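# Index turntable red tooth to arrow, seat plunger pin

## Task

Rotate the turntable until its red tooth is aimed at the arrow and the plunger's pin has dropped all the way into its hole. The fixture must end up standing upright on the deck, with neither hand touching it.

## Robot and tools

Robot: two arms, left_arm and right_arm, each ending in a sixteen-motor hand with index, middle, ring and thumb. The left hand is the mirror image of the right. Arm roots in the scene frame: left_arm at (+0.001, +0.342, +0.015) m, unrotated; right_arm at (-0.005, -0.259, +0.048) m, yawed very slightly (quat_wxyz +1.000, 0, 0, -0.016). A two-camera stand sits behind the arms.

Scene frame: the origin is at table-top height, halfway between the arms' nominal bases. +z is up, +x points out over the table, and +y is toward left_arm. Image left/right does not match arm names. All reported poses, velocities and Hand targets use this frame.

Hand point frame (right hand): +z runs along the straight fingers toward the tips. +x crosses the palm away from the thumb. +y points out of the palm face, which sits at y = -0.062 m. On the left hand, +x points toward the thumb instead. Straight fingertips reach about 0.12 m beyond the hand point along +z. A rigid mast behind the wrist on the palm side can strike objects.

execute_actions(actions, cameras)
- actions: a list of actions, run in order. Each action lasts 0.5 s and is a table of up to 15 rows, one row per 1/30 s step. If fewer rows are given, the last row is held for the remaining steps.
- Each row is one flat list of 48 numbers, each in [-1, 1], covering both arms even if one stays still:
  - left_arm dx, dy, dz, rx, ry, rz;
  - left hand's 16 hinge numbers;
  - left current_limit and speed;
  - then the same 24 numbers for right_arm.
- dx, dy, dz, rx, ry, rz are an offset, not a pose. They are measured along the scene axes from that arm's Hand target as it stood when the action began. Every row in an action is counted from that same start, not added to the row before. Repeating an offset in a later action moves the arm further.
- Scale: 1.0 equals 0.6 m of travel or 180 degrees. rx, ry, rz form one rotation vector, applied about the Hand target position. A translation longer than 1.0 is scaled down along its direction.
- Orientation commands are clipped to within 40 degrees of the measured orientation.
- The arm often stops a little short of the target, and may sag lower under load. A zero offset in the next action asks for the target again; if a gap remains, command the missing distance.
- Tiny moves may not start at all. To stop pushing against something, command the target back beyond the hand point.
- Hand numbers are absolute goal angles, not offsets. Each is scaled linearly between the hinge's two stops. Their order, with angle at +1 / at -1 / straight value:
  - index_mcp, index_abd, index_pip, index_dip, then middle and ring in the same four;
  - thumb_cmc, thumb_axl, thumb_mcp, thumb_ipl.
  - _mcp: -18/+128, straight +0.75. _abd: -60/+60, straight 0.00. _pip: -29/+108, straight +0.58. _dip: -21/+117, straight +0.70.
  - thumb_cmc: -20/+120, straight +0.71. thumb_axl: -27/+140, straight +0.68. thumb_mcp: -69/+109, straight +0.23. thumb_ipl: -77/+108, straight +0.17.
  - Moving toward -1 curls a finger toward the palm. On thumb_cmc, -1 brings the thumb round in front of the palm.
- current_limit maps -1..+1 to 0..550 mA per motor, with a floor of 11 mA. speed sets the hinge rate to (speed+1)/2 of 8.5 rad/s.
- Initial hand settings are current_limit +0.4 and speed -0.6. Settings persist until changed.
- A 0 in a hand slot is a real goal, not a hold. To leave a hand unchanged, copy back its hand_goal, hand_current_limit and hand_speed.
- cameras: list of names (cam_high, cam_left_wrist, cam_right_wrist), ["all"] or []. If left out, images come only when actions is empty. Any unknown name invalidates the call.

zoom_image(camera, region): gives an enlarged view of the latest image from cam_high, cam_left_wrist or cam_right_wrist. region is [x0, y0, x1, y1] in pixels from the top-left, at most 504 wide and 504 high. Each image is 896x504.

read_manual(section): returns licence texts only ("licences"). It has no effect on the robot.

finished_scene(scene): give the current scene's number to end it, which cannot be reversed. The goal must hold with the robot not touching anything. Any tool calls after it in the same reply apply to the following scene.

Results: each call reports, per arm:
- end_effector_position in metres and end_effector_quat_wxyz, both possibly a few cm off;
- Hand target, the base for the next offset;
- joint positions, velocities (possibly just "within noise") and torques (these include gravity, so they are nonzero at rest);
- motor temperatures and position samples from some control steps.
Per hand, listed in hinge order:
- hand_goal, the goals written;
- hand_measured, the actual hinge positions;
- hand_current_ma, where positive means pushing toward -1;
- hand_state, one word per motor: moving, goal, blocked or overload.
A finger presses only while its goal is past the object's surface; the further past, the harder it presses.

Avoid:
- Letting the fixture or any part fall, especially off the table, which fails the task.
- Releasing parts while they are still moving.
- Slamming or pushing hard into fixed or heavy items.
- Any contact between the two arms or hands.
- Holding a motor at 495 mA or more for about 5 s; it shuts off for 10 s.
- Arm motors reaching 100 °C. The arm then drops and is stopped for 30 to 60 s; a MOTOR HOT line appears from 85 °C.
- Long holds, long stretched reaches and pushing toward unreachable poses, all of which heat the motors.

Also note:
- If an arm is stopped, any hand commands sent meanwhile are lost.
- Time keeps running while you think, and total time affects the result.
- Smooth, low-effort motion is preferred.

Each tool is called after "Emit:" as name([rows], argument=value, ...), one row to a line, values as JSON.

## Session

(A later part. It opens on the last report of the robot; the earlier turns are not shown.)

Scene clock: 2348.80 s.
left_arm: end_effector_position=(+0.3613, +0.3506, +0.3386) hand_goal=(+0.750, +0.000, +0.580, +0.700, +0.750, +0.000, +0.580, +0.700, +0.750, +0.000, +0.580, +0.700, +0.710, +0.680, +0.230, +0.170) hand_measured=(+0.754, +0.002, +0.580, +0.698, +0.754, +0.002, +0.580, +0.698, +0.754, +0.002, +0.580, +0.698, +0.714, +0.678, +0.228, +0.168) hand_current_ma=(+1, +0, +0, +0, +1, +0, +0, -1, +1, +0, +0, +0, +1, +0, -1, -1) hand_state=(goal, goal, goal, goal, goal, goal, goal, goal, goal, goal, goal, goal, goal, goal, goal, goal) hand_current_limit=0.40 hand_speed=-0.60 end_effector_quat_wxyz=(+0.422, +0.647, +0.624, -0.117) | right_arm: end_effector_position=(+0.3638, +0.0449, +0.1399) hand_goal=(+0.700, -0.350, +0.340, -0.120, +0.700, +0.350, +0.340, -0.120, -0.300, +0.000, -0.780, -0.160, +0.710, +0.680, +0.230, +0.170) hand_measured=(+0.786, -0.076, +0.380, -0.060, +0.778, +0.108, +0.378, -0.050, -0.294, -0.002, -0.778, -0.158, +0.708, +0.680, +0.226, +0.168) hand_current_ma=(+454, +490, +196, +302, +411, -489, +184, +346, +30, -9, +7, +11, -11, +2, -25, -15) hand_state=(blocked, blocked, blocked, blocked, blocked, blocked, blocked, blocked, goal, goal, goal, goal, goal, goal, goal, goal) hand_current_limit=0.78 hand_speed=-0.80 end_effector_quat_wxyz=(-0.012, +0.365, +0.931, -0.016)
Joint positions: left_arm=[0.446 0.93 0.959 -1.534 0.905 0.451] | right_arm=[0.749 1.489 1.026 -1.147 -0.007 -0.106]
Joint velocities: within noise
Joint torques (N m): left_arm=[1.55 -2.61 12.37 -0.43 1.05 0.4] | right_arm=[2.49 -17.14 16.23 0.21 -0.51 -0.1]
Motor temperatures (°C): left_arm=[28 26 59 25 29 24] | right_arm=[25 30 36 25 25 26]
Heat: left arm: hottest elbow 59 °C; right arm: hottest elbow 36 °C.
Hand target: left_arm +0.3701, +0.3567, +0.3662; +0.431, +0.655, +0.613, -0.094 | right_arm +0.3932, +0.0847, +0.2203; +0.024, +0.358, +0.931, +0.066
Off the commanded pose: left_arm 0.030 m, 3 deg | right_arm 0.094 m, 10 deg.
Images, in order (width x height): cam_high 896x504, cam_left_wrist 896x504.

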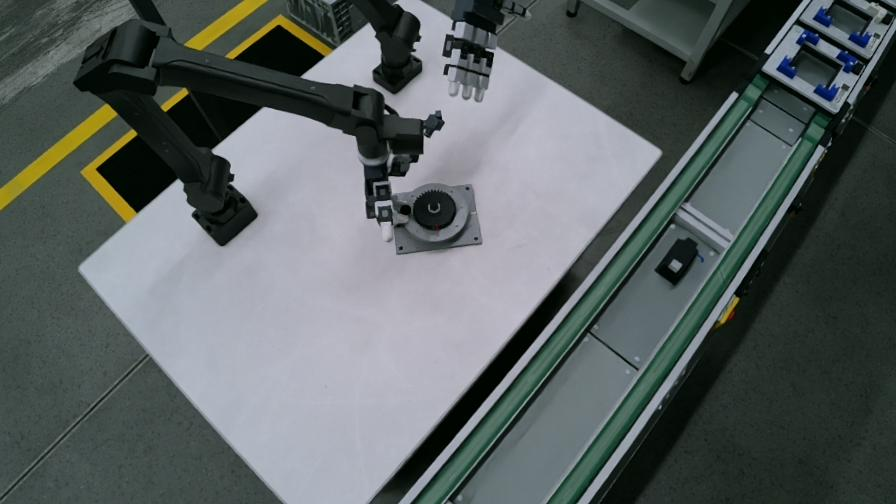

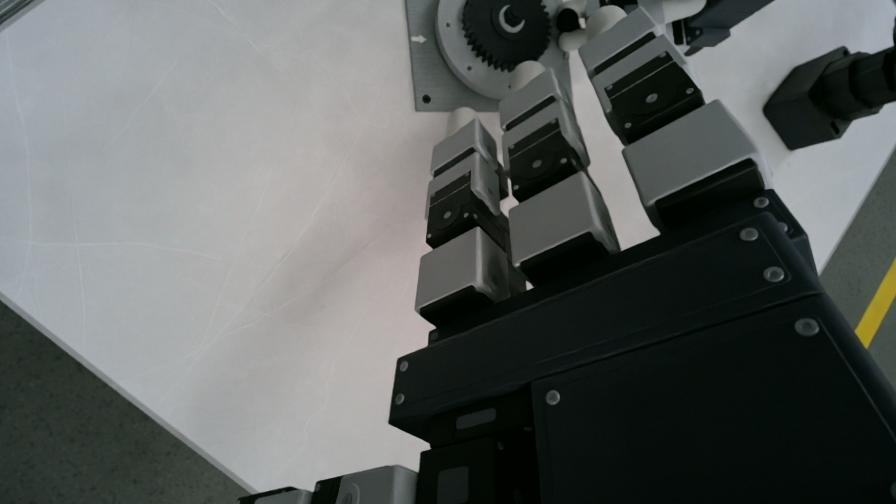

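Emit:
execute_actions([
  [[0,0,0,0,0,0,0.75,0,0.58,0.7,0.75,0,0.58,0.7,0.75,0,0.58,0.7,0.71,0.68,0.23,0.17,0.4,-0.6,0.011,0.016,0.025,0.005,-0.0043,0,0.70,-0.35,0.34,-0.15,0.70,0.35,0.34,-0.15,-0.3,0,-0.78,-0.16,0.71,0.68,0.23,0.17,0.78,-0.8]],
], cameras=["cam_right_wrist"])

Emit:
zoom_image(camera="cam_right_wrist", region=[340, 0, 640, 169])

Scene clock: 2380.10 s.
left_arm: end_effector_position=(+0.3613, +0.3506, +0.3386) hand_goal=(+0.750, +0.000, +0.580, +0.700, +0.750, +0.000, +0.580, +0.700, +0.750, +0.000, +0.580, +0.700, +0.710, +0.680, +0.230, +0.170) hand_measured=(+0.754, +0.002, +0.580, +0.698, +0.754, +0.002, +0.580, +0.698, +0.754, +0.002, +0.580, +0.698, +0.714, +0.678, +0.228, +0.168) hand_current_ma=(+1, +0, +0, +0, +1, +0, +0, -1, +1, +0, +0, +0, +1, +0, -1, -1) hand_state=(goal, goal, goal, goal, goal, goal, goal, goal, goal, goal, goal, goal, goal, goal, goal, goal) hand_current_limit=0.40 hand_speed=-0.60 end_effector_quat_wxyz=(+0.422, +0.647, +0.624, -0.117) | right_arm: end_effector_position=(+0.3848, +0.0750, +0.2250) hand_goal=(+0.700, -0.350, +0.340, -0.150, +0.700, +0.350, +0.340, -0.150, -0.300, +0.000, -0.780, -0.160, +0.710, +0.680, +0.230, +0.170) hand_measured=(+0.800, -0.078, +0.390, -0.132, +0.660, +0.178, +0.320, -0.150, -0.294, -0.002, -0.778, -0.158, +0.708, +0.680, +0.226, +0.168) hand_current_ma=(+490, +489, +246, +87, -206, -489, -94, +4, +36, -9, +7, +11, -7, +2, -25, -15) hand_state=(blocked, blocked, blocked, goal, blocked, blocked, goal, goal, goal, goal, goal, goal, goal, goal, goal, goal) hand_current_limit=0.78 hand_speed=-0.80 end_effector_quat_wxyz=(+0.020, +0.363, +0.930, +0.062)
Joint positions: left_arm=[0.446 0.93 0.959 -1.534 0.905 0.451] | right_arm=[0.764 1.408 1.133 -1.167 -0.02 -0.093]
Joint torques (N m): left_arm=[1.55 -2.49 12.36 -0.4 1.04 0.38] | right_arm=[1.61 -10.29 11.04 0.88 -0.09 -0.15]
Motor temperatures (°C): left_arm=[28 26 60 25 29 24] | right_arm=[25 31 39 25 25 26]
Heat: left arm: hottest elbow 60 °C; right arm: hottest elbow 39 °C.
Hand target: left_arm +0.3701, +0.3567, +0.3662; +0.431, +0.655, +0.613, -0.094 | right_arm +0.3998, +0.0943, +0.2354; +0.028, +0.358, +0.930, +0.075
Off the commanded pose: left_arm 0.030 m, 3 deg | right_arm 0.027 m, 2 deg.
Step readings (end_effector_position of left_arm | right_arm):
0: (+0.3613, +0.3506, +0.3386) | (+0.3638, +0.0449, +0.1399)
1: (+0.3613, +0.3506, +0.3386) | (+0.3637, +0.0448, +0.1399)
2: (+0.3613, +0.3506, +0.3386) | (+0.3635, +0.0448, +0.1401)
4: (+0.3613, +0.3506, +0.3386) | (+0.3634, +0.0450, +0.1410)
8: (+0.3613, +0.3506, +0.3386) | (+0.3625, +0.0451, +0.1424)
15: (+0.3613, +0.3506, +0.3386) | (+0.3605, +0.0456, +0.1436)
Images, in order (width x height): cam_right_wrist 896x504.

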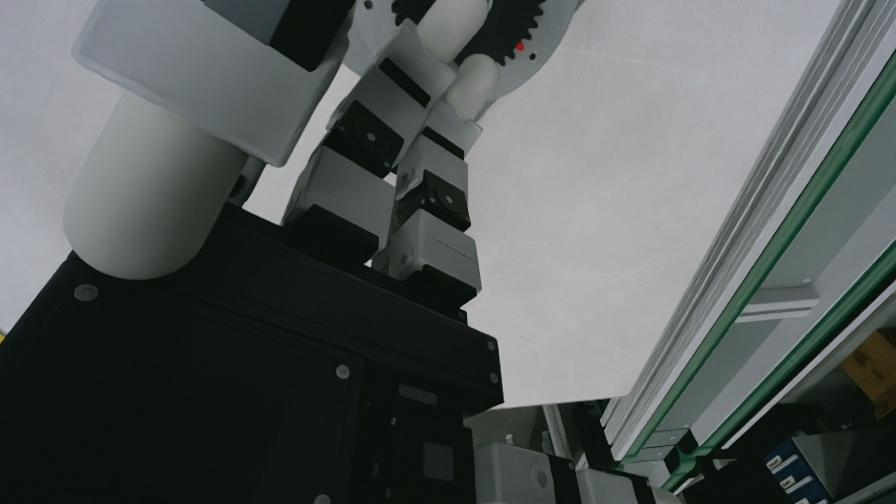

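Scaled by 1.680.

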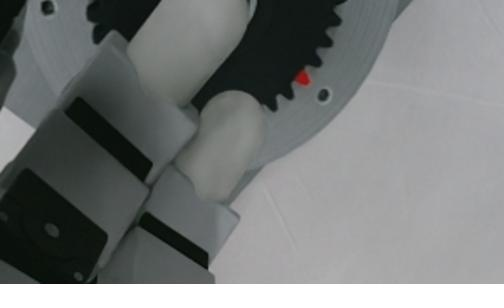

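Emit:
execute_actions([
  [[0,0,0,0,0,0,0.75,0,0.58,0.7,0.75,0,0.58,0.7,0.75,0,0.58,0.7,0.71,0.68,0.23,0.17,0.4,-0.6,-0.008,-0.017,-0.02,-0.0385,0.0334,0.0063,0.89,0.1,0.869,-0.681,0.89,-0.1,0.869,-0.681,-0.3,0,-0.78,-0.16,0.71,0.68,0.23,0.17,0.4,-0.4]],
  [[0,0,0,0,0,0,0.75,0,0.58,0.7,0.75,0,0.58,0.7,0.75,0,0.58,0.7,0.71,0.68,0.23,0.17,0.4,-0.6,-0.0087,-0.0177,-0.0557,0,0,0,0.89,0.1,0.869,-0.681,0.89,-0.1,0.869,-0.681,-0.3,0,-0.78,-0.16,0.71,0.68,0.23,0.17,0.4,-0.4]],
], cameras=["cam_right_wrist"])

Scene clock: 2539.07 s.
left_arm: end_effector_position=(+0.3613, +0.3506, +0.3386) hand_goal=(+0.750, +0.000, +0.580, +0.700, +0.750, +0.000, +0.580, +0.700, +0.750, +0.000, +0.580, +0.700, +0.710, +0.680, +0.230, +0.170) hand_measured=(+0.754, +0.002, +0.580, +0.698, +0.754, +0.002, +0.580, +0.698, +0.754, +0.002, +0.580, +0.698, +0.714, +0.678, +0.228, +0.168) hand_current_ma=(+1, +0, +0, +0, +1, +0, +0, -1, +1, +0, +0, +0, +1, +0, -1, -1) hand_state=(goal, goal, goal, goal, goal, goal, goal, goal, goal, goal, goal, goal, goal, goal, goal, goal) hand_current_limit=0.40 hand_speed=-0.60 end_effector_quat_wxyz=(+0.422, +0.647, +0.624, -0.117) | right_arm: end_effector_position=(+0.3855, +0.0746, +0.1931) hand_goal=(+0.890, +0.100, +0.870, -0.680, +0.890, -0.100, +0.870, -0.680, -0.300, +0.000, -0.780, -0.160, +0.710, +0.680, +0.230, +0.170) hand_measured=(+0.886, +0.096, +0.866, -0.676, +0.884, -0.096, +0.866, -0.676, -0.294, -0.002, -0.778, -0.158, +0.708, +0.680, +0.226, +0.168) hand_current_ma=(-18, -16, -24, +18, -33, +19, -20, +18, +36, -9, +7, +11, -5, +2, -25, -15) hand_state=(goal, goal, goal, goal, goal, goal, goal, goal, goal, goal, goal, goal, goal, goal, goal, goal) hand_current_limit=0.40 hand_speed=-0.40 end_effector_quat_wxyz=(-0.002, +0.352, +0.936, -0.001)
Joint positions: left_arm=[0.446 0.93 0.959 -1.534 0.905 0.451] | right_arm=[0.764 1.504 1.185 -1.254 -0.003 -0.12]
Joint torques (N m): left_arm=[1.67 -2.61 12.37 -0.4 1.06 0.42] | right_arm=[0.91 -11.81 7.86 0.76 0.05 -0.28]
Motor temperatures (°C): left_arm=[28 26 60 25 29 24] | right_arm=[25 29 36 25 24 26]
Heat: left arm: hottest elbow 60 °C; right arm: hottest elbow 36 °C.
Hand target: left_arm +0.3701, +0.3567, +0.3662; +0.431, +0.655, +0.613, -0.094 | right_arm +0.3898, +0.0734, +0.1899; -0.001, +0.350, +0.937, +0.000
Off the commanded pose: left_arm 0.030 m, 3 deg | right_arm 0.005 m, 0 deg.
Step readings (end_effector_position of left_arm | right_arm):
0: (+0.3613, +0.3506, +0.3386) | (+0.3848, +0.0750, +0.2250)
1: (+0.3613, +0.3506, +0.3386) | (+0.3847, +0.0750, +0.2247)
2: (+0.3613, +0.3506, +0.3386) | (+0.3843, +0.0742, +0.2242)
4: (+0.3613, +0.3506, +0.3386) | (+0.3833, +0.0722, +0.2215)
8: (+0.3613, +0.3506, +0.3386) | (+0.3855, +0.0735, +0.2124)
15: (+0.3613, +0.3506, +0.3386) | (+0.3830, +0.0713, +0.2025)
16: (+0.3613, +0.3506, +0.3386) | (+0.3830, +0.0713, +0.2026)
17: (+0.3613, +0.3506, +0.3386) | (+0.3833, +0.0717, +0.2028)
19: (+0.3613, +0.3506, +0.3386) | (+0.3858, +0.0741, +0.2034)
23: (+0.3613, +0.3506, +0.3386) | (+0.3875, +0.0762, +0.1991)
30: (+0.3613, +0.3506, +0.3386) | (+0.3851, +0.0742, +0.1929)
Images, in order (width x height): cam_right_wrist 896x504.

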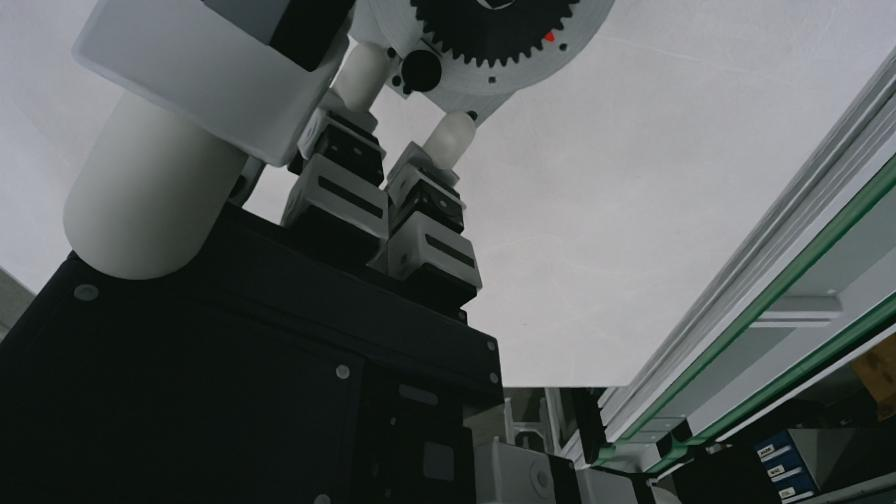

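Emit:
execute_actions([
  [[0,0,0,0,0,0,0.75,0,0.58,0.7,0.75,0,0.58,0.7,0.75,0,0.58,0.7,0.71,0.68,0.23,0.17,0.4,-0.6,0.0038,-0.0077,-0.03,0,0,0,0.89,0.1,0.869,-0.681,0.89,-0.1,0.869,-0.681,-0.3,0,-0.78,-0.16,0.71,0.68,0.23,0.17,0.4,-0.4],[0,0,0,0,0,0,0.75,0,0.58,0.7,0.75,0,0.58,0.7,0.75,0,0.58,0.7,0.71,0.68,0.23,0.17,0.4,-0.6,0.0038,-0.0077,-0.055,0,0,0,0.89,0.1,0.869,-0.681,0.89,-0.1,0.869,-0.681,-0.3,0,-0.78,-0.16,0.71,0.68,0.23,0.17,0.4,-0.4]],
], cameras=["cam_right_wrist"])

Emit:
zoom_image(camera="cam_right_wrist", region=[340, 30, 540, 150])

Scene clock: 2548.87 s.
left_arm: end_effector_position=(+0.3613, +0.3506, +0.3386) hand_goal=(+0.750, +0.000, +0.580, +0.700, +0.750, +0.000, +0.580, +0.700, +0.750, +0.000, +0.580, +0.700, +0.710, +0.680, +0.230, +0.170) hand_measured=(+0.754, +0.002, +0.580, +0.698, +0.754, +0.002, +0.580, +0.698, +0.754, +0.002, +0.580, +0.698, +0.714, +0.678, +0.228, +0.168) hand_current_ma=(+1, +0, +0, +0, +1, +0, +0, -1, +1, +0, +0, +0, +1, +0, -1, -1) hand_state=(goal, goal, goal, goal, goal, goal, goal, goal, goal, goal, goal, goal, goal, goal, goal, goal) hand_current_limit=0.40 hand_speed=-0.60 end_effector_quat_wxyz=(+0.422, +0.647, +0.624, -0.117) | right_arm: end_effector_position=(+0.3875, +0.0693, +0.1597) hand_goal=(+0.890, +0.100, +0.870, -0.680, +0.890, -0.100, +0.870, -0.680, -0.300, +0.000, -0.780, -0.160, +0.710, +0.680, +0.230, +0.170) hand_measured=(+0.886, +0.096, +0.866, -0.676, +0.884, -0.096, +0.866, -0.676, -0.294, -0.002, -0.778, -0.158, +0.708, +0.680, +0.226, +0.168) hand_current_ma=(-18, -16, -23, +18, -33, +18, -20, +18, +36, -9, +7, +11, -5, +2, -25, -15) hand_state=(goal, goal, goal, goal, goal, goal, goal, goal, goal, goal, goal, goal, goal, goal, goal, goal) hand_current_limit=0.40 hand_speed=-0.40 end_effector_quat_wxyz=(-0.002, +0.352, +0.936, -0.001)
Joint positions: left_arm=[0.446 0.93 0.959 -1.534 0.905 0.451] | right_arm=[0.752 1.532 1.123 -1.166 -0.002 -0.132]
Joint torques (N m): left_arm=[1.73 -2.67 12.38 -0.54 1.05 0.41] | right_arm=[1.2 -11.11 7.98 0.57 0 -0.26]
Motor temperatures (°C): left_arm=[28 26 60 25 29 24] | right_arm=[25 29 36 25 24 26]
Heat: left arm: hottest elbow 60 °C; right arm: hottest elbow 36 °C.
Hand target: left_arm +0.3701, +0.3567, +0.3662; +0.431, +0.655, +0.613, -0.094 | right_arm +0.3921, +0.0688, +0.1568; +0.000, +0.349, +0.937, +0.000
Off the commanded pose: left_arm 0.030 m, 3 deg | right_arm 0.005 m, 0 deg.
Step readings (end_effector_position of left_arm | right_arm):
0: (+0.3613, +0.3506, +0.3386) | (+0.3855, +0.0746, +0.1931)
1: (+0.3613, +0.3506, +0.3386) | (+0.3855, +0.0747, +0.1931)
2: (+0.3613, +0.3506, +0.3386) | (+0.3860, +0.0749, +0.1923)
4: (+0.3613, +0.3506, +0.3386) | (+0.3874, +0.0752, +0.1884)
8: (+0.3613, +0.3506, +0.3386) | (+0.3863, +0.0699, +0.1716)
15: (+0.3613, +0.3506, +0.3386) | (+0.3870, +0.0690, +0.1595)
Images, in order (width x height): cam_right_wrist 896x504.

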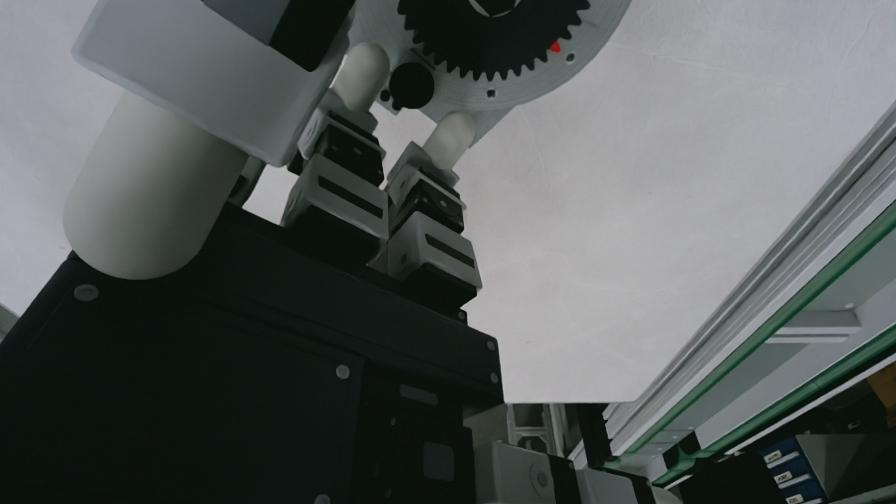

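Scaled by 2.520.

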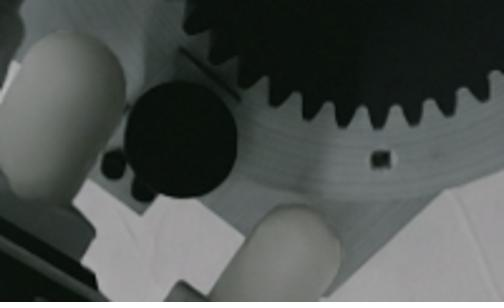

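Emit:
execute_actions([
  [[0,0,0,0,0,0,0.75,0,0.58,0.7,0.75,0,0.58,0.7,0.75,0,0.58,0.7,0.71,0.68,0.23,0.17,0.4,-0.6,0.0007,0.0012,-0.025,0,0,0,0.89,0.1,0.869,-0.681,0.89,-0.1,0.869,-0.681,-0.3,0,-0.78,-0.16,0.71,0.68,0.23,0.17,0.4,-0.4],[0,0,0,0,0,0,0.75,0,0.58,0.7,0.75,0,0.58,0.7,0.75,0,0.58,0.7,0.71,0.68,0.23,0.17,0.4,-0.6,0.0007,0.0012,-0.0475,0,0,0,0.89,0.1,0.869,-0.681,0.89,-0.1,0.869,-0.681,-0.3,0,-0.78,-0.16,0.71,0.68,0.23,0.17,0.4,-0.4]],
], cameras=["cam_right_wrist"])

Emit:
zoom_image(camera="cam_right_wrist", region=[320, 30, 520, 150])

Scene clock: 2562.57 s.
left_arm: end_effector_position=(+0.3613, +0.3506, +0.3386) hand_goal=(+0.750, +0.000, +0.580, +0.700, +0.750, +0.000, +0.580, +0.700, +0.750, +0.000, +0.580, +0.700, +0.710, +0.680, +0.230, +0.170) hand_measured=(+0.754, +0.002, +0.580, +0.698, +0.754, +0.002, +0.580, +0.698, +0.754, +0.002, +0.580, +0.698, +0.714, +0.678, +0.228, +0.168) hand_current_ma=(+1, +0, +0, +0, +1, +0, +0, -1, +1, +0, +0, +0, +1, +0, -1, -1) hand_state=(goal, goal, goal, goal, goal, goal, goal, goal, goal, goal, goal, goal, goal, goal, goal, goal) hand_current_limit=0.40 hand_speed=-0.60 end_effector_quat_wxyz=(+0.422, +0.647, +0.624, -0.117) | right_arm: end_effector_position=(+0.3884, +0.0701, +0.1313) hand_goal=(+0.890, +0.100, +0.870, -0.680, +0.890, -0.100, +0.870, -0.680, -0.300, +0.000, -0.780, -0.160, +0.710, +0.680, +0.230, +0.170) hand_measured=(+0.886, +0.096, +0.866, -0.676, +0.884, -0.096, +0.866, -0.676, -0.294, -0.002, -0.778, -0.158, +0.708, +0.680, +0.226, +0.168) hand_current_ma=(-18, -16, -23, +18, -33, +18, -19, +18, +36, -9, +7, +11, -5, +2, -25, -15) hand_state=(goal, goal, goal, goal, goal, goal, goal, goal, goal, goal, goal, goal, goal, goal, goal, goal) hand_current_limit=0.40 hand_speed=-0.40 end_effector_quat_wxyz=(-0.002, +0.352, +0.936, -0.001)
Joint positions: left_arm=[0.446 0.93 0.959 -1.534 0.905 0.451] | right_arm=[0.752 1.567 1.082 -1.089 -0.002 -0.132]
Joint torques (N m): left_arm=[1.44 -2.84 12.42 -0.39 1.05 0.4] | right_arm=[1.2 -11.52 7.39 0.64 0.01 -0.23]
Motor temperatures (°C): left_arm=[28 26 60 25 29 24] | right_arm=[25 30 36 25 24 26]
Heat: left arm: hottest elbow 60 °C; right arm: hottest elbow 36 °C.
Hand target: left_arm +0.3701, +0.3567, +0.3662; +0.431, +0.655, +0.613, -0.094 | right_arm +0.3926, +0.0696, +0.1283; +0.000, +0.350, +0.937, +0.000
Off the commanded pose: left_arm 0.030 m, 3 deg | right_arm 0.005 m, 0 deg.
Step readings (end_effector_position of left_arm | right_arm):
0: (+0.3613, +0.3506, +0.3386) | (+0.3875, +0.0693, +0.1597)
1: (+0.3613, +0.3506, +0.3386) | (+0.3876, +0.0694, +0.1597)
2: (+0.3613, +0.3506, +0.3386) | (+0.3881, +0.0698, +0.1596)
4: (+0.3613, +0.3506, +0.3386) | (+0.3897, +0.0713, +0.1572)
8: (+0.3613, +0.3506, +0.3386) | (+0.3891, +0.0707, +0.1446)
15: (+0.3613, +0.3506, +0.3386) | (+0.3879, +0.0696, +0.1310)
Images, in order (width x height): cam_right_wrist 896x504.

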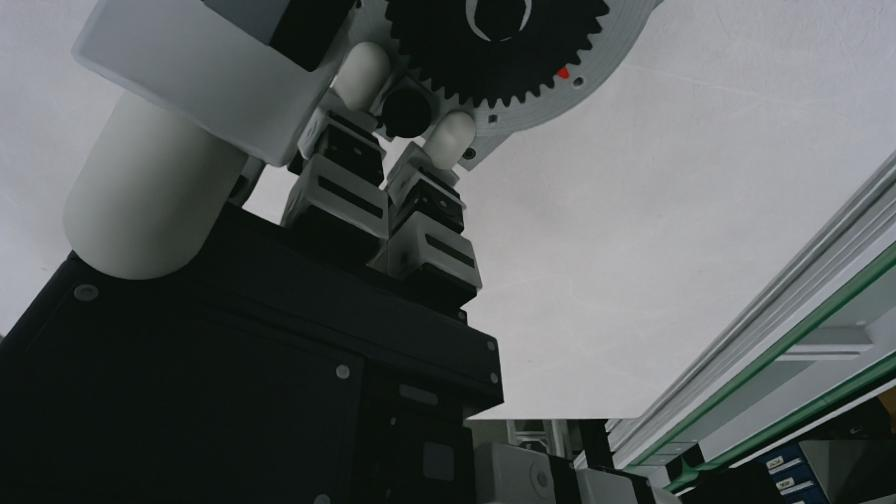

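Scaled by 2.520.

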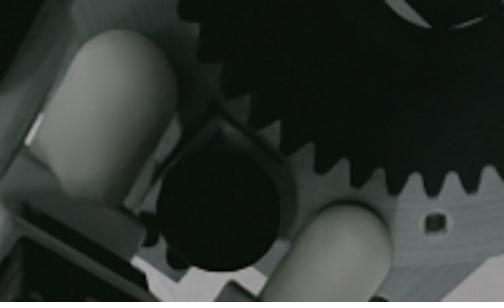

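Emit:
execute_actions([
  [[0,0,0,0,0,0,0.75,0,0.58,0.7,0.75,0,0.58,0.7,0.75,0,0.58,0.7,0.71,0.68,0.23,0.17,0.4,-0.6,0,0,0,0,0,0,0.89,-0.14,0.869,-0.681,0.89,0.14,0.869,-0.681,-0.3,0,-0.78,-0.16,0.71,0.68,0.23,0.17,0.4,-0.7]],
], cameras=["cam_right_wrist"])

Emit:
zoom_image(camera="cam_right_wrist", region=[320, 30, 520, 150])

Scene clock: 2572.37 s.
left_arm: end_effector_position=(+0.3613, +0.3506, +0.3386) hand_goal=(+0.750, +0.000, +0.580, +0.700, +0.750, +0.000, +0.580, +0.700, +0.750, +0.000, +0.580, +0.700, +0.710, +0.680, +0.230, +0.170) hand_measured=(+0.754, +0.002, +0.580, +0.698, +0.754, +0.002, +0.580, +0.698, +0.754, +0.002, +0.580, +0.698, +0.714, +0.678, +0.228, +0.168) hand_current_ma=(+1, +0, +0, +0, +1, +0, +0, -1, +1, +0, +0, +0, +1, +0, -1, -1) hand_state=(goal, goal, goal, goal, goal, goal, goal, goal, goal, goal, goal, goal, goal, goal, goal, goal) hand_current_limit=0.40 hand_speed=-0.60 end_effector_quat_wxyz=(+0.422, +0.647, +0.624, -0.117) | right_arm: end_effector_position=(+0.3878, +0.0693, +0.1299) hand_goal=(+0.890, -0.140, +0.870, -0.680, +0.890, +0.140, +0.870, -0.680, -0.300, +0.000, -0.780, -0.160, +0.710, +0.680, +0.230, +0.170) hand_measured=(+0.888, -0.064, +0.868, -0.682, +0.888, +0.068, +0.870, -0.676, -0.294, -0.002, -0.778, -0.158, +0.708, +0.680, +0.226, +0.168) hand_current_ma=(-13, +326, -14, -11, -11, -311, -2, +21, +36, -9, +7, +11, -5, +2, -25, -15) hand_state=(goal, blocked, goal, goal, goal, blocked, goal, goal, goal, goal, goal, goal, goal, goal, goal, goal) hand_current_limit=0.40 hand_speed=-0.70 end_effector_quat_wxyz=(-0.002, +0.352, +0.936, -0.003)
Joint positions: left_arm=[0.446 0.93 0.959 -1.534 0.905 0.451] | right_arm=[0.752 1.569 1.08 -1.089 -0.001 -0.132]
Joint torques (N m): left_arm=[1.61 -2.37 12.36 -0.49 1.04 0.4] | right_arm=[0.85 -11.4 7.69 0.69 -0.02 -0.24]
Motor temperatures (°C): left_arm=[28 26 60 25 29 24] | right_arm=[25 29 36 25 24 26]
Heat: left arm: hottest elbow 60 °C; right arm: hottest elbow 36 °C.
Hand target: left_arm +0.3701, +0.3567, +0.3662; +0.431, +0.655, +0.613, -0.094 | right_arm +0.3925, +0.0696, +0.1283; -0.001, +0.350, +0.937, +0.000
Off the commanded pose: left_arm 0.030 m, 3 deg | right_arm 0.005 m, 1 deg.
Step readings (end_effector_position of left_arm | right_arm):
0: (+0.3613, +0.3506, +0.3386) | (+0.3884, +0.0701, +0.1313)
1: (+0.3613, +0.3506, +0.3386) | (+0.3884, +0.0701, +0.1313)
2: (+0.3613, +0.3506, +0.3386) | (+0.3884, +0.0701, +0.1313)
4: (+0.3613, +0.3506, +0.3386) | (+0.3883, +0.0701, +0.1313)
8: (+0.3613, +0.3506, +0.3386) | (+0.3879, +0.0693, +0.1299)
15: (+0.3613, +0.3506, +0.3386) | (+0.3878, +0.0693, +0.1299)
Images, in order (width x height): cam_right_wrist 896x504.

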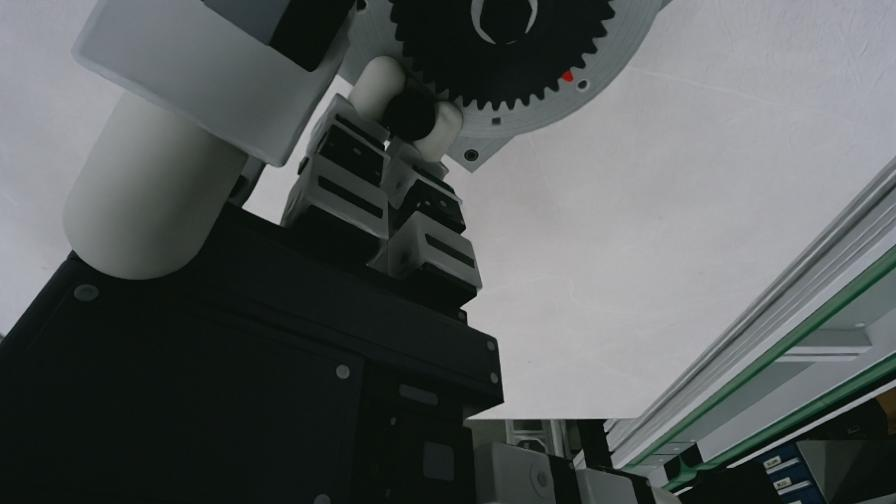

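Scaled by 2.520.

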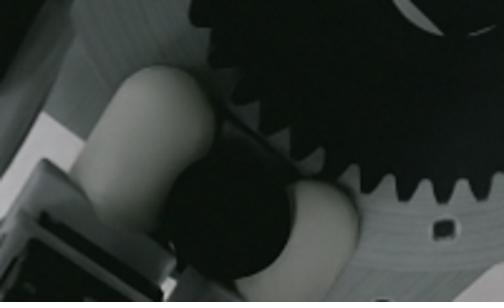

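Emit:
execute_actions([
  [[0,0,0,0,0,0,0.75,0,0.58,0.7,0.75,0,0.58,0.7,0.75,0,0.58,0.7,0.71,0.68,0.23,0.17,0.4,-0.6,0,0,-0.0017,0,0,0,0.85,-0.14,0.84,-0.72,0.85,0.14,0.84,-0.72,-0.3,0,-0.78,-0.16,0.71,0.68,0.23,0.17,0.4,-0.7]],
], cameras=["cam_high","cam_right_wrist"])

Emit:
zoom_image(camera="cam_high", region=[390, 190, 450, 230])

Emit:
zoom_image(camera="cam_right_wrist", region=[370, 40, 520, 180])

Scene clock: 2605.40 s.
left_arm: end_effector_position=(+0.3613, +0.3506, +0.3386) hand_goal=(+0.750, +0.000, +0.580, +0.700, +0.750, +0.000, +0.580, +0.700, +0.750, +0.000, +0.580, +0.700, +0.710, +0.680, +0.230, +0.170) hand_measured=(+0.754, +0.002, +0.580, +0.698, +0.754, +0.002, +0.580, +0.698, +0.754, +0.002, +0.580, +0.698, +0.714, +0.678, +0.228, +0.168) hand_current_ma=(+1, +0, +0, +0, +1, +0, +0, -1, +1, +0, +0, +0, +1, +0, -1, -1) hand_state=(goal, goal, goal, goal, goal, goal, goal, goal, goal, goal, goal, goal, goal, goal, goal, goal) hand_current_limit=0.40 hand_speed=-0.60 end_effector_quat_wxyz=(+0.422, +0.647, +0.624, -0.117) | right_arm: end_effector_position=(+0.3861, +0.0678, +0.1275) hand_goal=(+0.850, -0.140, +0.840, -0.720, +0.850, +0.140, +0.840, -0.720, -0.300, +0.000, -0.780, -0.160, +0.710, +0.680, +0.230, +0.170) hand_measured=(+0.872, -0.074, +0.850, -0.718, +0.868, +0.072, +0.852, -0.708, -0.294, -0.002, -0.778, -0.158, +0.708, +0.680, +0.226, +0.168) hand_current_ma=(+115, +282, +48, +8, +92, -295, +55, +62, +36, -9, +7, +11, -5, +2, -25, -15) hand_state=(blocked, blocked, goal, goal, goal, blocked, goal, goal, goal, goal, goal, goal, goal, goal, goal, goal) hand_current_limit=0.40 hand_speed=-0.70 end_effector_quat_wxyz=(-0.004, +0.352, +0.936, -0.005)
Joint positions: left_arm=[0.446 0.93 0.959 -1.534 0.905 0.451] | right_arm=[0.752 1.569 1.075 -1.089 -0.001 -0.132]
Joint torques (N m): left_arm=[1.38 -2.55 12.34 -0.36 1.05 0.4] | right_arm=[1.03 -12.34 8.06 0.79 -0.03 -0.25]
Motor temperatures (°C): left_arm=[28 26 61 25 29 24] | right_arm=[25 29 36 25 24 26]
Heat: left arm: hottest elbow 61 °C; right arm: hottest elbow 36 °C.
Hand target: left_arm +0.3701, +0.3567, +0.3662; +0.431, +0.655, +0.613, -0.094 | right_arm +0.3925, +0.0696, +0.1272; -0.001, +0.350, +0.937, +0.000
Off the commanded pose: left_arm 0.030 m, 3 deg | right_arm 0.007 m, 1 deg.
Step readings (end_effector_position of left_arm | right_arm):
0: (+0.3613, +0.3506, +0.3386) | (+0.3878, +0.0693, +0.1299)
1: (+0.3613, +0.3506, +0.3386) | (+0.3878, +0.0693, +0.1299)
2: (+0.3613, +0.3506, +0.3386) | (+0.3873, +0.0689, +0.1293)
4: (+0.3613, +0.3506, +0.3386) | (+0.3862, +0.0679, +0.1276)
8: (+0.3613, +0.3506, +0.3386) | (+0.3861, +0.0678, +0.1275)
15: (+0.3613, +0.3506, +0.3386) | (+0.3861, +0.0678, +0.1275)
Images, in order (width x height): cam_high 896x504, cam_right_wrist 896x504.

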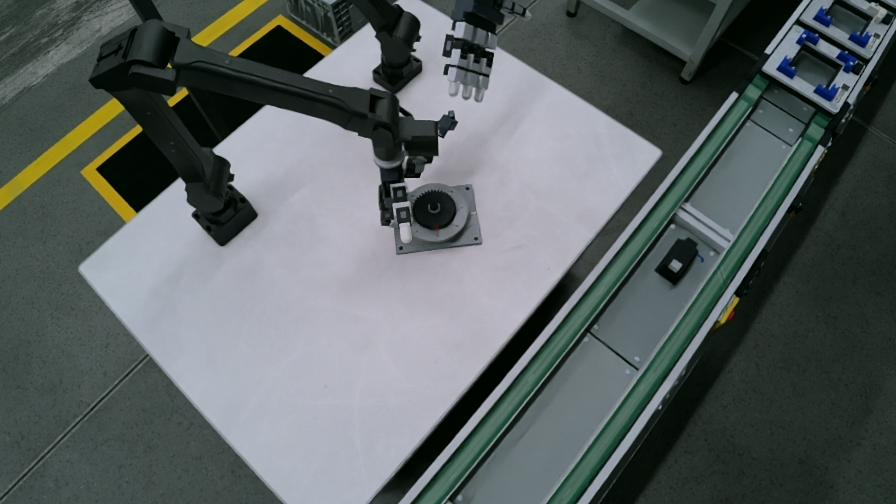

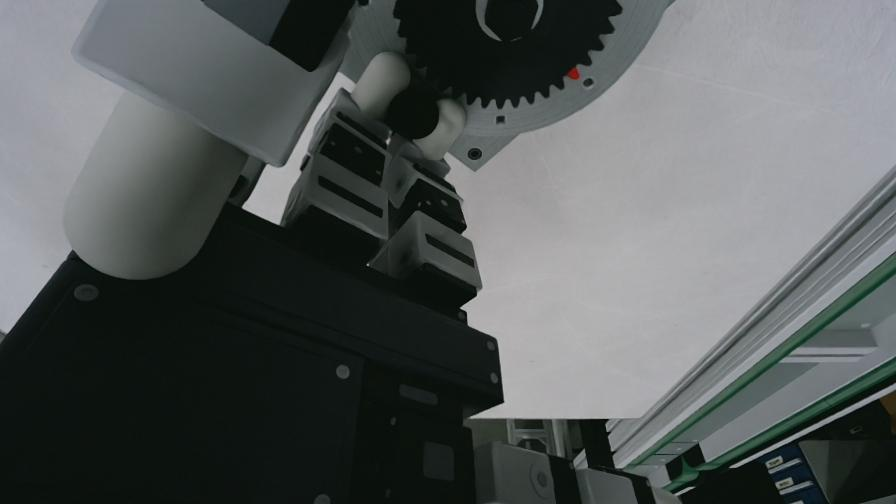

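Scaled by 8.400.

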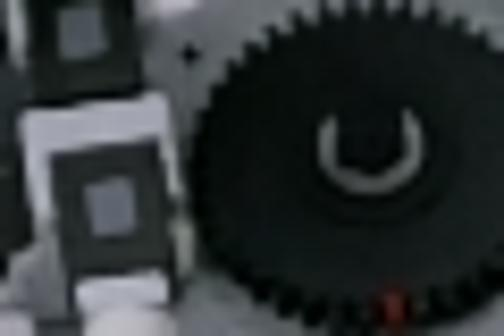

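Scaled by 3.360.

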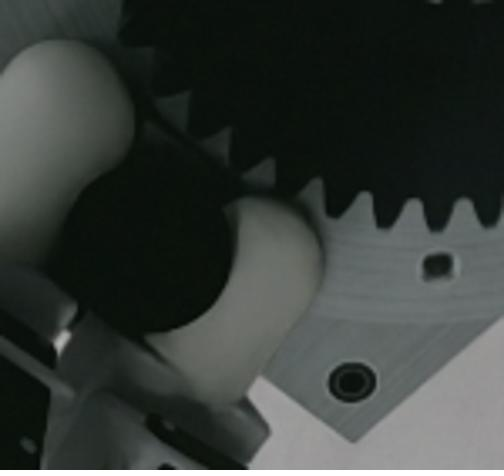

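Emit:
execute_actions([
  [[0,0,0,0,0,0,0.75,0,0.58,0.7,0.75,0,0.58,0.7,0.75,0,0.58,0.7,0.71,0.68,0.23,0.17,0.4,-0.6,0,0,0,0,0,0,0.86,-0.25,0.84,-0.73,0.86,0.25,0.84,-0.73,-0.3,0,-0.78,-0.16,0.71,0.68,0.23,0.17,0.78,-0.7]],
  [[0,0,0,0,0,0,0.75,0,0.58,0.7,0.75,0,0.58,0.7,0.75,0,0.58,0.7,0.71,0.68,0.23,0.17,0.4,-0.6,0.006,0.0087,0.0167,0,0,0,0.86,-0.25,0.84,-0.73,0.86,0.25,0.84,-0.73,-0.3,0,-0.78,-0.16,0.71,0.68,0.23,0.17,0.78,-0.7]],
], cameras=["cam_right_wrist"])

Emit:
zoom_image(camera="cam_right_wrist", region=[370, 40, 520, 180])

Emit:
execute_actions([
  [[0,0,0,0,0,0,0.75,0,0.58,0.7,0.75,0,0.58,0.7,0.75,0,0.58,0.7,0.71,0.68,0.23,0.17,0.4,-0.6,0.006,0.0087,0.0167,0.003,-0.0026,0,0.86,-0.25,0.84,-0.74,0.86,0.25,0.84,-0.74,-0.3,0,-0.78,-0.16,0.71,0.68,0.23,0.17,0.78,-0.7]],
], cameras=["cam_right_wrist"])

Emit:
zoom_image(camera="cam_right_wrist", region=[370, 40, 520, 180])

Scene clock: 2627.30 s.
left_arm: end_effector_position=(+0.3613, +0.3506, +0.3386) hand_goal=(+0.750, +0.000, +0.580, +0.700, +0.750, +0.000, +0.580, +0.700, +0.750, +0.000, +0.580, +0.700, +0.710, +0.680, +0.230, +0.170) hand_measured=(+0.754, +0.002, +0.580, +0.698, +0.754, +0.002, +0.580, +0.698, +0.754, +0.002, +0.580, +0.698, +0.714, +0.678, +0.228, +0.168) hand_current_ma=(+1, +0, +0, +0, +1, +0, +0, -1, +1, +0, +0, +0, +1, +0, -1, -1) hand_state=(goal, goal, goal, goal, goal, goal, goal, goal, goal, goal, goal, goal, goal, goal, goal, goal) hand_current_limit=0.40 hand_speed=-0.60 end_effector_quat_wxyz=(+0.422, +0.647, +0.624, -0.117) | right_arm: end_effector_position=(+0.3848, +0.0667, +0.1259) hand_goal=(+0.860, -0.250, +0.840, -0.730, +0.860, +0.250, +0.840, -0.730, -0.300, +0.000, -0.780, -0.160, +0.710, +0.680, +0.230, +0.170) hand_measured=(+0.862, -0.090, +0.840, -0.730, +0.858, +0.090, +0.842, -0.718, -0.294, -0.002, -0.778, -0.158, +0.708, +0.680, +0.226, +0.168) hand_current_ma=(+10, +490, +4, +1, -5, -489, +10, +58, +36, -9, +7, +11, -5, +2, -25, -15) hand_state=(goal, blocked, goal, goal, goal, blocked, goal, goal, goal, goal, goal, goal, goal, goal, goal, goal) hand_current_limit=0.78 hand_speed=-0.70 end_effector_quat_wxyz=(-0.005, +0.352, +0.936, -0.009)
Joint positions: left_arm=[0.446 0.93 0.959 -1.534 0.905 0.451] | right_arm=[0.752 1.571 1.074 -1.095 -0.001 -0.132]
Joint torques (N m): left_arm=[1.67 -2.61 12.36 -0.39 1.05 0.4] | right_arm=[1.49 -11.75 10.63 -0.16 -0.02 -0.21]
Motor temperatures (°C): left_arm=[28 26 61 25 29 24] | right_arm=[25 30 36 25 24 26]
Heat: left arm: hottest elbow 61 °C; right arm: hottest elbow 36 °C.
Hand target: left_arm +0.3701, +0.3567, +0.3662; +0.431, +0.655, +0.613, -0.094 | right_arm +0.3962, +0.0749, +0.1374; +0.000, +0.350, +0.937, +0.000
Off the commanded pose: left_arm 0.030 m, 3 deg | right_arm 0.018 m, 1 deg.
Step readings (end_effector_position of left_arm | right_arm):
0: (+0.3613, +0.3506, +0.3386) | (+0.3861, +0.0678, +0.1275)
1: (+0.3613, +0.3506, +0.3386) | (+0.3861, +0.0678, +0.1275)
2: (+0.3613, +0.3506, +0.3386) | (+0.3861, +0.0678, +0.1275)
4: (+0.3613, +0.3506, +0.3386) | (+0.3859, +0.0677, +0.1268)
8: (+0.3613, +0.3506, +0.3386) | (+0.3859, +0.0677, +0.1268)
15: (+0.3613, +0.3506, +0.3386) | (+0.3859, +0.0677, +0.1268)
16: (+0.3613, +0.3506, +0.3386) | (+0.3859, +0.0677, +0.1268)
17: (+0.3613, +0.3506, +0.3386) | (+0.3859, +0.0677, +0.1268)
19: (+0.3613, +0.3506, +0.3386) | (+0.3858, +0.0675, +0.1267)
23: (+0.3613, +0.3506, +0.3386) | (+0.3851, +0.0669, +0.1262)
30: (+0.3613, +0.3506, +0.3386) | (+0.3848, +0.0667, +0.1259)
Images, in order (width x height): cam_right_wrist 896x504.

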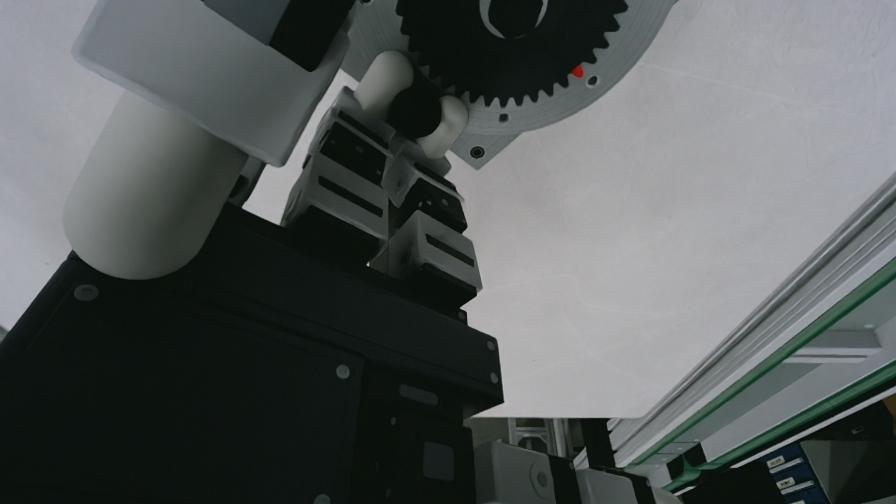

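Scaled by 3.360.

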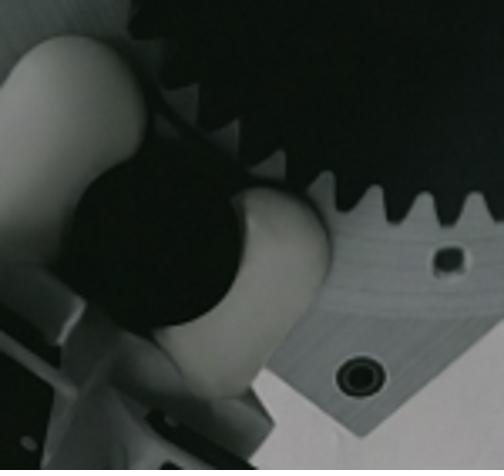

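Scene clock: 2628.00 s.
left_arm: end_effector_position=(+0.3613, +0.3506, +0.3386) hand_goal=(+0.750, +0.000, +0.580, +0.700, +0.750, +0.000, +0.580, +0.700, +0.750, +0.000, +0.580, +0.700, +0.710, +0.680, +0.230, +0.170) hand_measured=(+0.754, +0.002, +0.580, +0.698, +0.754, +0.002, +0.580, +0.698, +0.754, +0.002, +0.580, +0.698, +0.714, +0.678, +0.228, +0.168) hand_current_ma=(+1, +0, +0, +0, +1, +0, +0, -1, +1, +0, +0, +0, +1, +0, -1, -1) hand_state=(goal, goal, goal, goal, goal, goal, goal, goal, goal, goal, goal, goal, goal, goal, goal, goal) hand_current_limit=0.40 hand_speed=-0.60 end_effector_quat_wxyz=(+0.422, +0.647, +0.624, -0.117) | right_arm: end_effector_position=(+0.3837, +0.0657, +0.1252) hand_goal=(+0.860, -0.250, +0.840, -0.740, +0.860, +0.250, +0.840, -0.740, -0.300, +0.000, -0.780, -0.160, +0.710, +0.680, +0.230, +0.170) hand_measured=(+0.854, -0.090, +0.840, -0.736, +0.852, +0.098, +0.840, -0.724, -0.294, -0.002, -0.778, -0.158, +0.708, +0.680, +0.226, +0.168) hand_current_ma=(-28, +490, -4, +18, -39, -489, +4, +81, +36, -9, +7, +11, -5, +2, -25, -15) hand_state=(goal, blocked, goal, goal, goal, blocked, goal, goal, goal, goal, goal, goal, goal, goal, goal, goal) hand_current_limit=0.78 hand_speed=-0.70 end_effector_quat_wxyz=(-0.007, +0.352, +0.936, -0.012)
Joint positions: left_arm=[0.446 0.93 0.959 -1.534 0.905 0.451] | right_arm=[0.752 1.571 1.074 -1.101 -0.001 -0.132]
Joint torques (N m): left_arm=[1.67 -2.32 12.41 -0.38 1.04 0.41] | right_arm=[1.26 -12.28 12.22 -0.43 -0.06 -0.19]
Motor temperatures (°C): left_arm=[28 26 61 25 29 24] | right_arm=[25 30 36 25 24 26]
Heat: left arm: hottest elbow 61 °C; right arm: hottest elbow 36 °C.
Hand target: left_arm +0.3701, +0.3567, +0.3662; +0.431, +0.655, +0.613, -0.094 | right_arm +0.3998, +0.0801, +0.1475; +0.002, +0.350, +0.937, +0.006
Off the commanded pose: left_arm 0.030 m, 3 deg | right_arm 0.031 m, 2 deg.
Step readings (end_effector_position of left_arm | right_arm):
0: (+0.3613, +0.3506, +0.3386) | (+0.3848, +0.0667, +0.1259)
1: (+0.3613, +0.3506, +0.3386) | (+0.3848, +0.0666, +0.1259)
2: (+0.3613, +0.3506, +0.3386) | (+0.3847, +0.0666, +0.1259)
4: (+0.3613, +0.3506, +0.3386) | (+0.3842, +0.0662, +0.1255)
8: (+0.3613, +0.3506, +0.3386) | (+0.3839, +0.0659, +0.1254)
15: (+0.3613, +0.3506, +0.3386) | (+0.3837, +0.0657, +0.1252)
Images, in order (width x height): cam_right_wrist 896x504.

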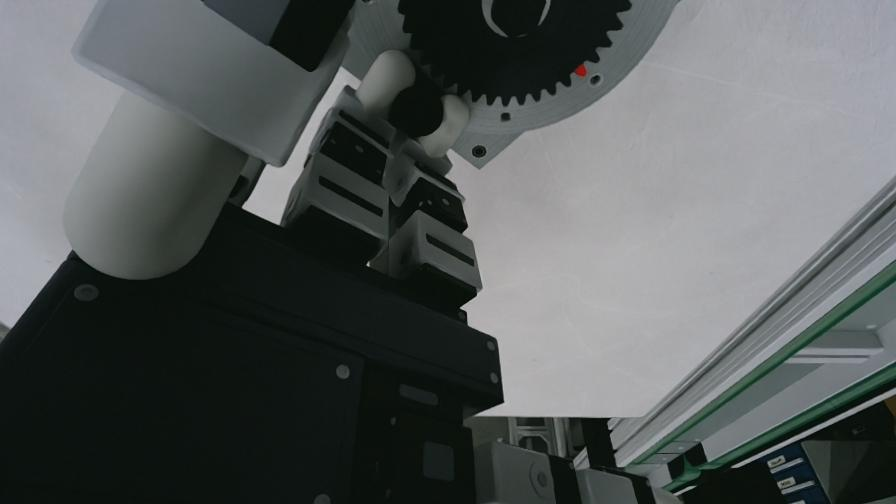

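Scaled by 3.360.

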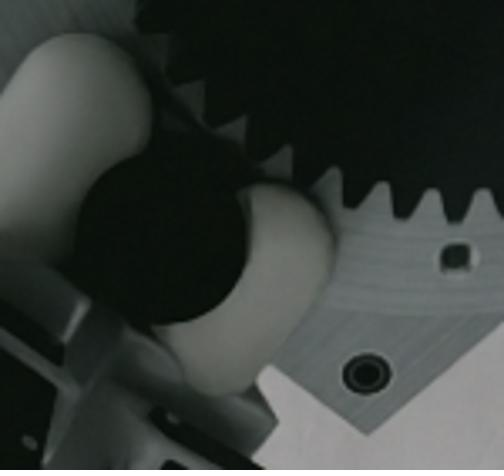

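Emit:
execute_actions([
  [[0,0,0,0,0,0,0.75,0,0.58,0.7,0.75,0,0.58,0.7,0.75,0,0.58,0.7,0.71,0.68,0.23,0.17,0.4,-0.6,0.004,0.006,0.0167,0.006,-0.0052,0,0.86,-0.25,0.84,-0.75,0.86,0.25,0.84,-0.75,-0.3,0,-0.78,-0.16,0.71,0.68,0.23,0.17,0.78,-0.7]],
  [[0,0,0,0,0,0,0.75,0,0.58,0.7,0.75,0,0.58,0.7,0.75,0,0.58,0.7,0.71,0.68,0.23,0.17,0.4,-0.6,0.004,0.006,0.0167,0.003,-0.0026,0,0.86,-0.25,0.84,-0.75,0.86,0.25,0.84,-0.75,-0.3,0,-0.78,-0.16,0.71,0.68,0.23,0.17,0.78,-0.7]],
], cameras=["cam_right_wrist"])

Emit:
zoom_image(camera="cam_right_wrist", region=[370, 40, 520, 180])

Scene clock: 2649.17 s.
left_arm: end_effector_position=(+0.3613, +0.3506, +0.3386) hand_goal=(+0.750, +0.000, +0.580, +0.700, +0.750, +0.000, +0.580, +0.700, +0.750, +0.000, +0.580, +0.700, +0.710, +0.680, +0.230, +0.170) hand_measured=(+0.754, +0.002, +0.580, +0.698, +0.754, +0.002, +0.580, +0.698, +0.754, +0.002, +0.580, +0.698, +0.714, +0.678, +0.228, +0.168) hand_current_ma=(+1, +0, +0, +0, +1, +0, +0, -1, +1, +0, +0, +0, +1, +0, -1, -1) hand_state=(goal, goal, goal, goal, goal, goal, goal, goal, goal, goal, goal, goal, goal, goal, goal, goal) hand_current_limit=0.40 hand_speed=-0.60 end_effector_quat_wxyz=(+0.422, +0.647, +0.624, -0.117) | right_arm: end_effector_position=(+0.3827, +0.0662, +0.1262) hand_goal=(+0.860, -0.250, +0.840, -0.750, +0.860, +0.250, +0.840, -0.750, -0.300, +0.000, -0.780, -0.160, +0.710, +0.680, +0.230, +0.170) hand_measured=(+0.852, -0.090, +0.840, -0.738, +0.856, +0.110, +0.842, -0.724, -0.294, -0.002, -0.778, -0.158, +0.708, +0.680, +0.226, +0.168) hand_current_ma=(-37, +490, -4, +55, -25, -489, +11, +125, +36, -9, +7, +11, -5, +2, -25, -15) hand_state=(goal, blocked, goal, goal, goal, blocked, goal, blocked, goal, goal, goal, goal, goal, goal, goal, goal) hand_current_limit=0.78 hand_speed=-0.70 end_effector_quat_wxyz=(-0.011, +0.352, +0.936, -0.012)
Joint positions: left_arm=[0.446 0.93 0.959 -1.534 0.905 0.451] | right_arm=[0.752 1.571 1.079 -1.11 -0.007 -0.132]
Joint torques (N m): left_arm=[1.61 -2.49 12.37 -0.43 1.05 0.42] | right_arm=[1.67 -14.45 13.64 -0.21 -0.05 -0.15]
Motor temperatures (°C): left_arm=[28 26 61 25 29 24] | right_arm=[25 30 38 25 24 26]
Heat: left arm: hottest elbow 61 °C; right arm: hottest elbow 38 °C.
Hand target: left_arm +0.3701, +0.3567, +0.3662; +0.431, +0.655, +0.613, -0.094 | right_arm +0.4045, +0.0872, +0.1675; +0.008, +0.349, +0.937, +0.024
Off the commanded pose: left_arm 0.030 m, 3 deg | right_arm 0.051 m, 5 deg.
Step readings (end_effector_position of left_arm | right_arm):
0: (+0.3613, +0.3506, +0.3386) | (+0.3837, +0.0657, +0.1252)
1: (+0.3613, +0.3506, +0.3386) | (+0.3838, +0.0658, +0.1254)
2: (+0.3613, +0.3506, +0.3386) | (+0.3837, +0.0658, +0.1254)
4: (+0.3613, +0.3506, +0.3386) | (+0.3837, +0.0659, +0.1254)
8: (+0.3613, +0.3506, +0.3386) | (+0.3836, +0.0663, +0.1255)
15: (+0.3613, +0.3506, +0.3386) | (+0.3835, +0.0664, +0.1255)
16: (+0.3613, +0.3506, +0.3386) | (+0.3835, +0.0664, +0.1255)
17: (+0.3613, +0.3506, +0.3386) | (+0.3838, +0.0666, +0.1258)
19: (+0.3613, +0.3506, +0.3386) | (+0.3834, +0.0666, +0.1260)
23: (+0.3613, +0.3506, +0.3386) | (+0.3828, +0.0663, +0.1262)
30: (+0.3613, +0.3506, +0.3386) | (+0.3827, +0.0662, +0.1262)
Images, in order (width x height): cam_right_wrist 896x504.

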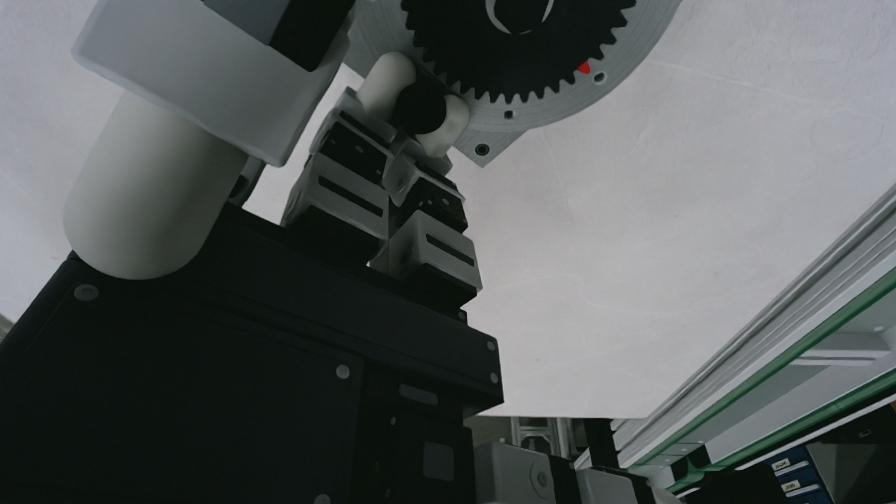

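Scaled by 3.360.

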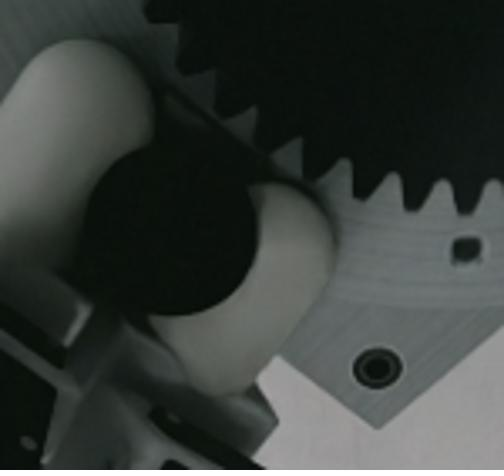

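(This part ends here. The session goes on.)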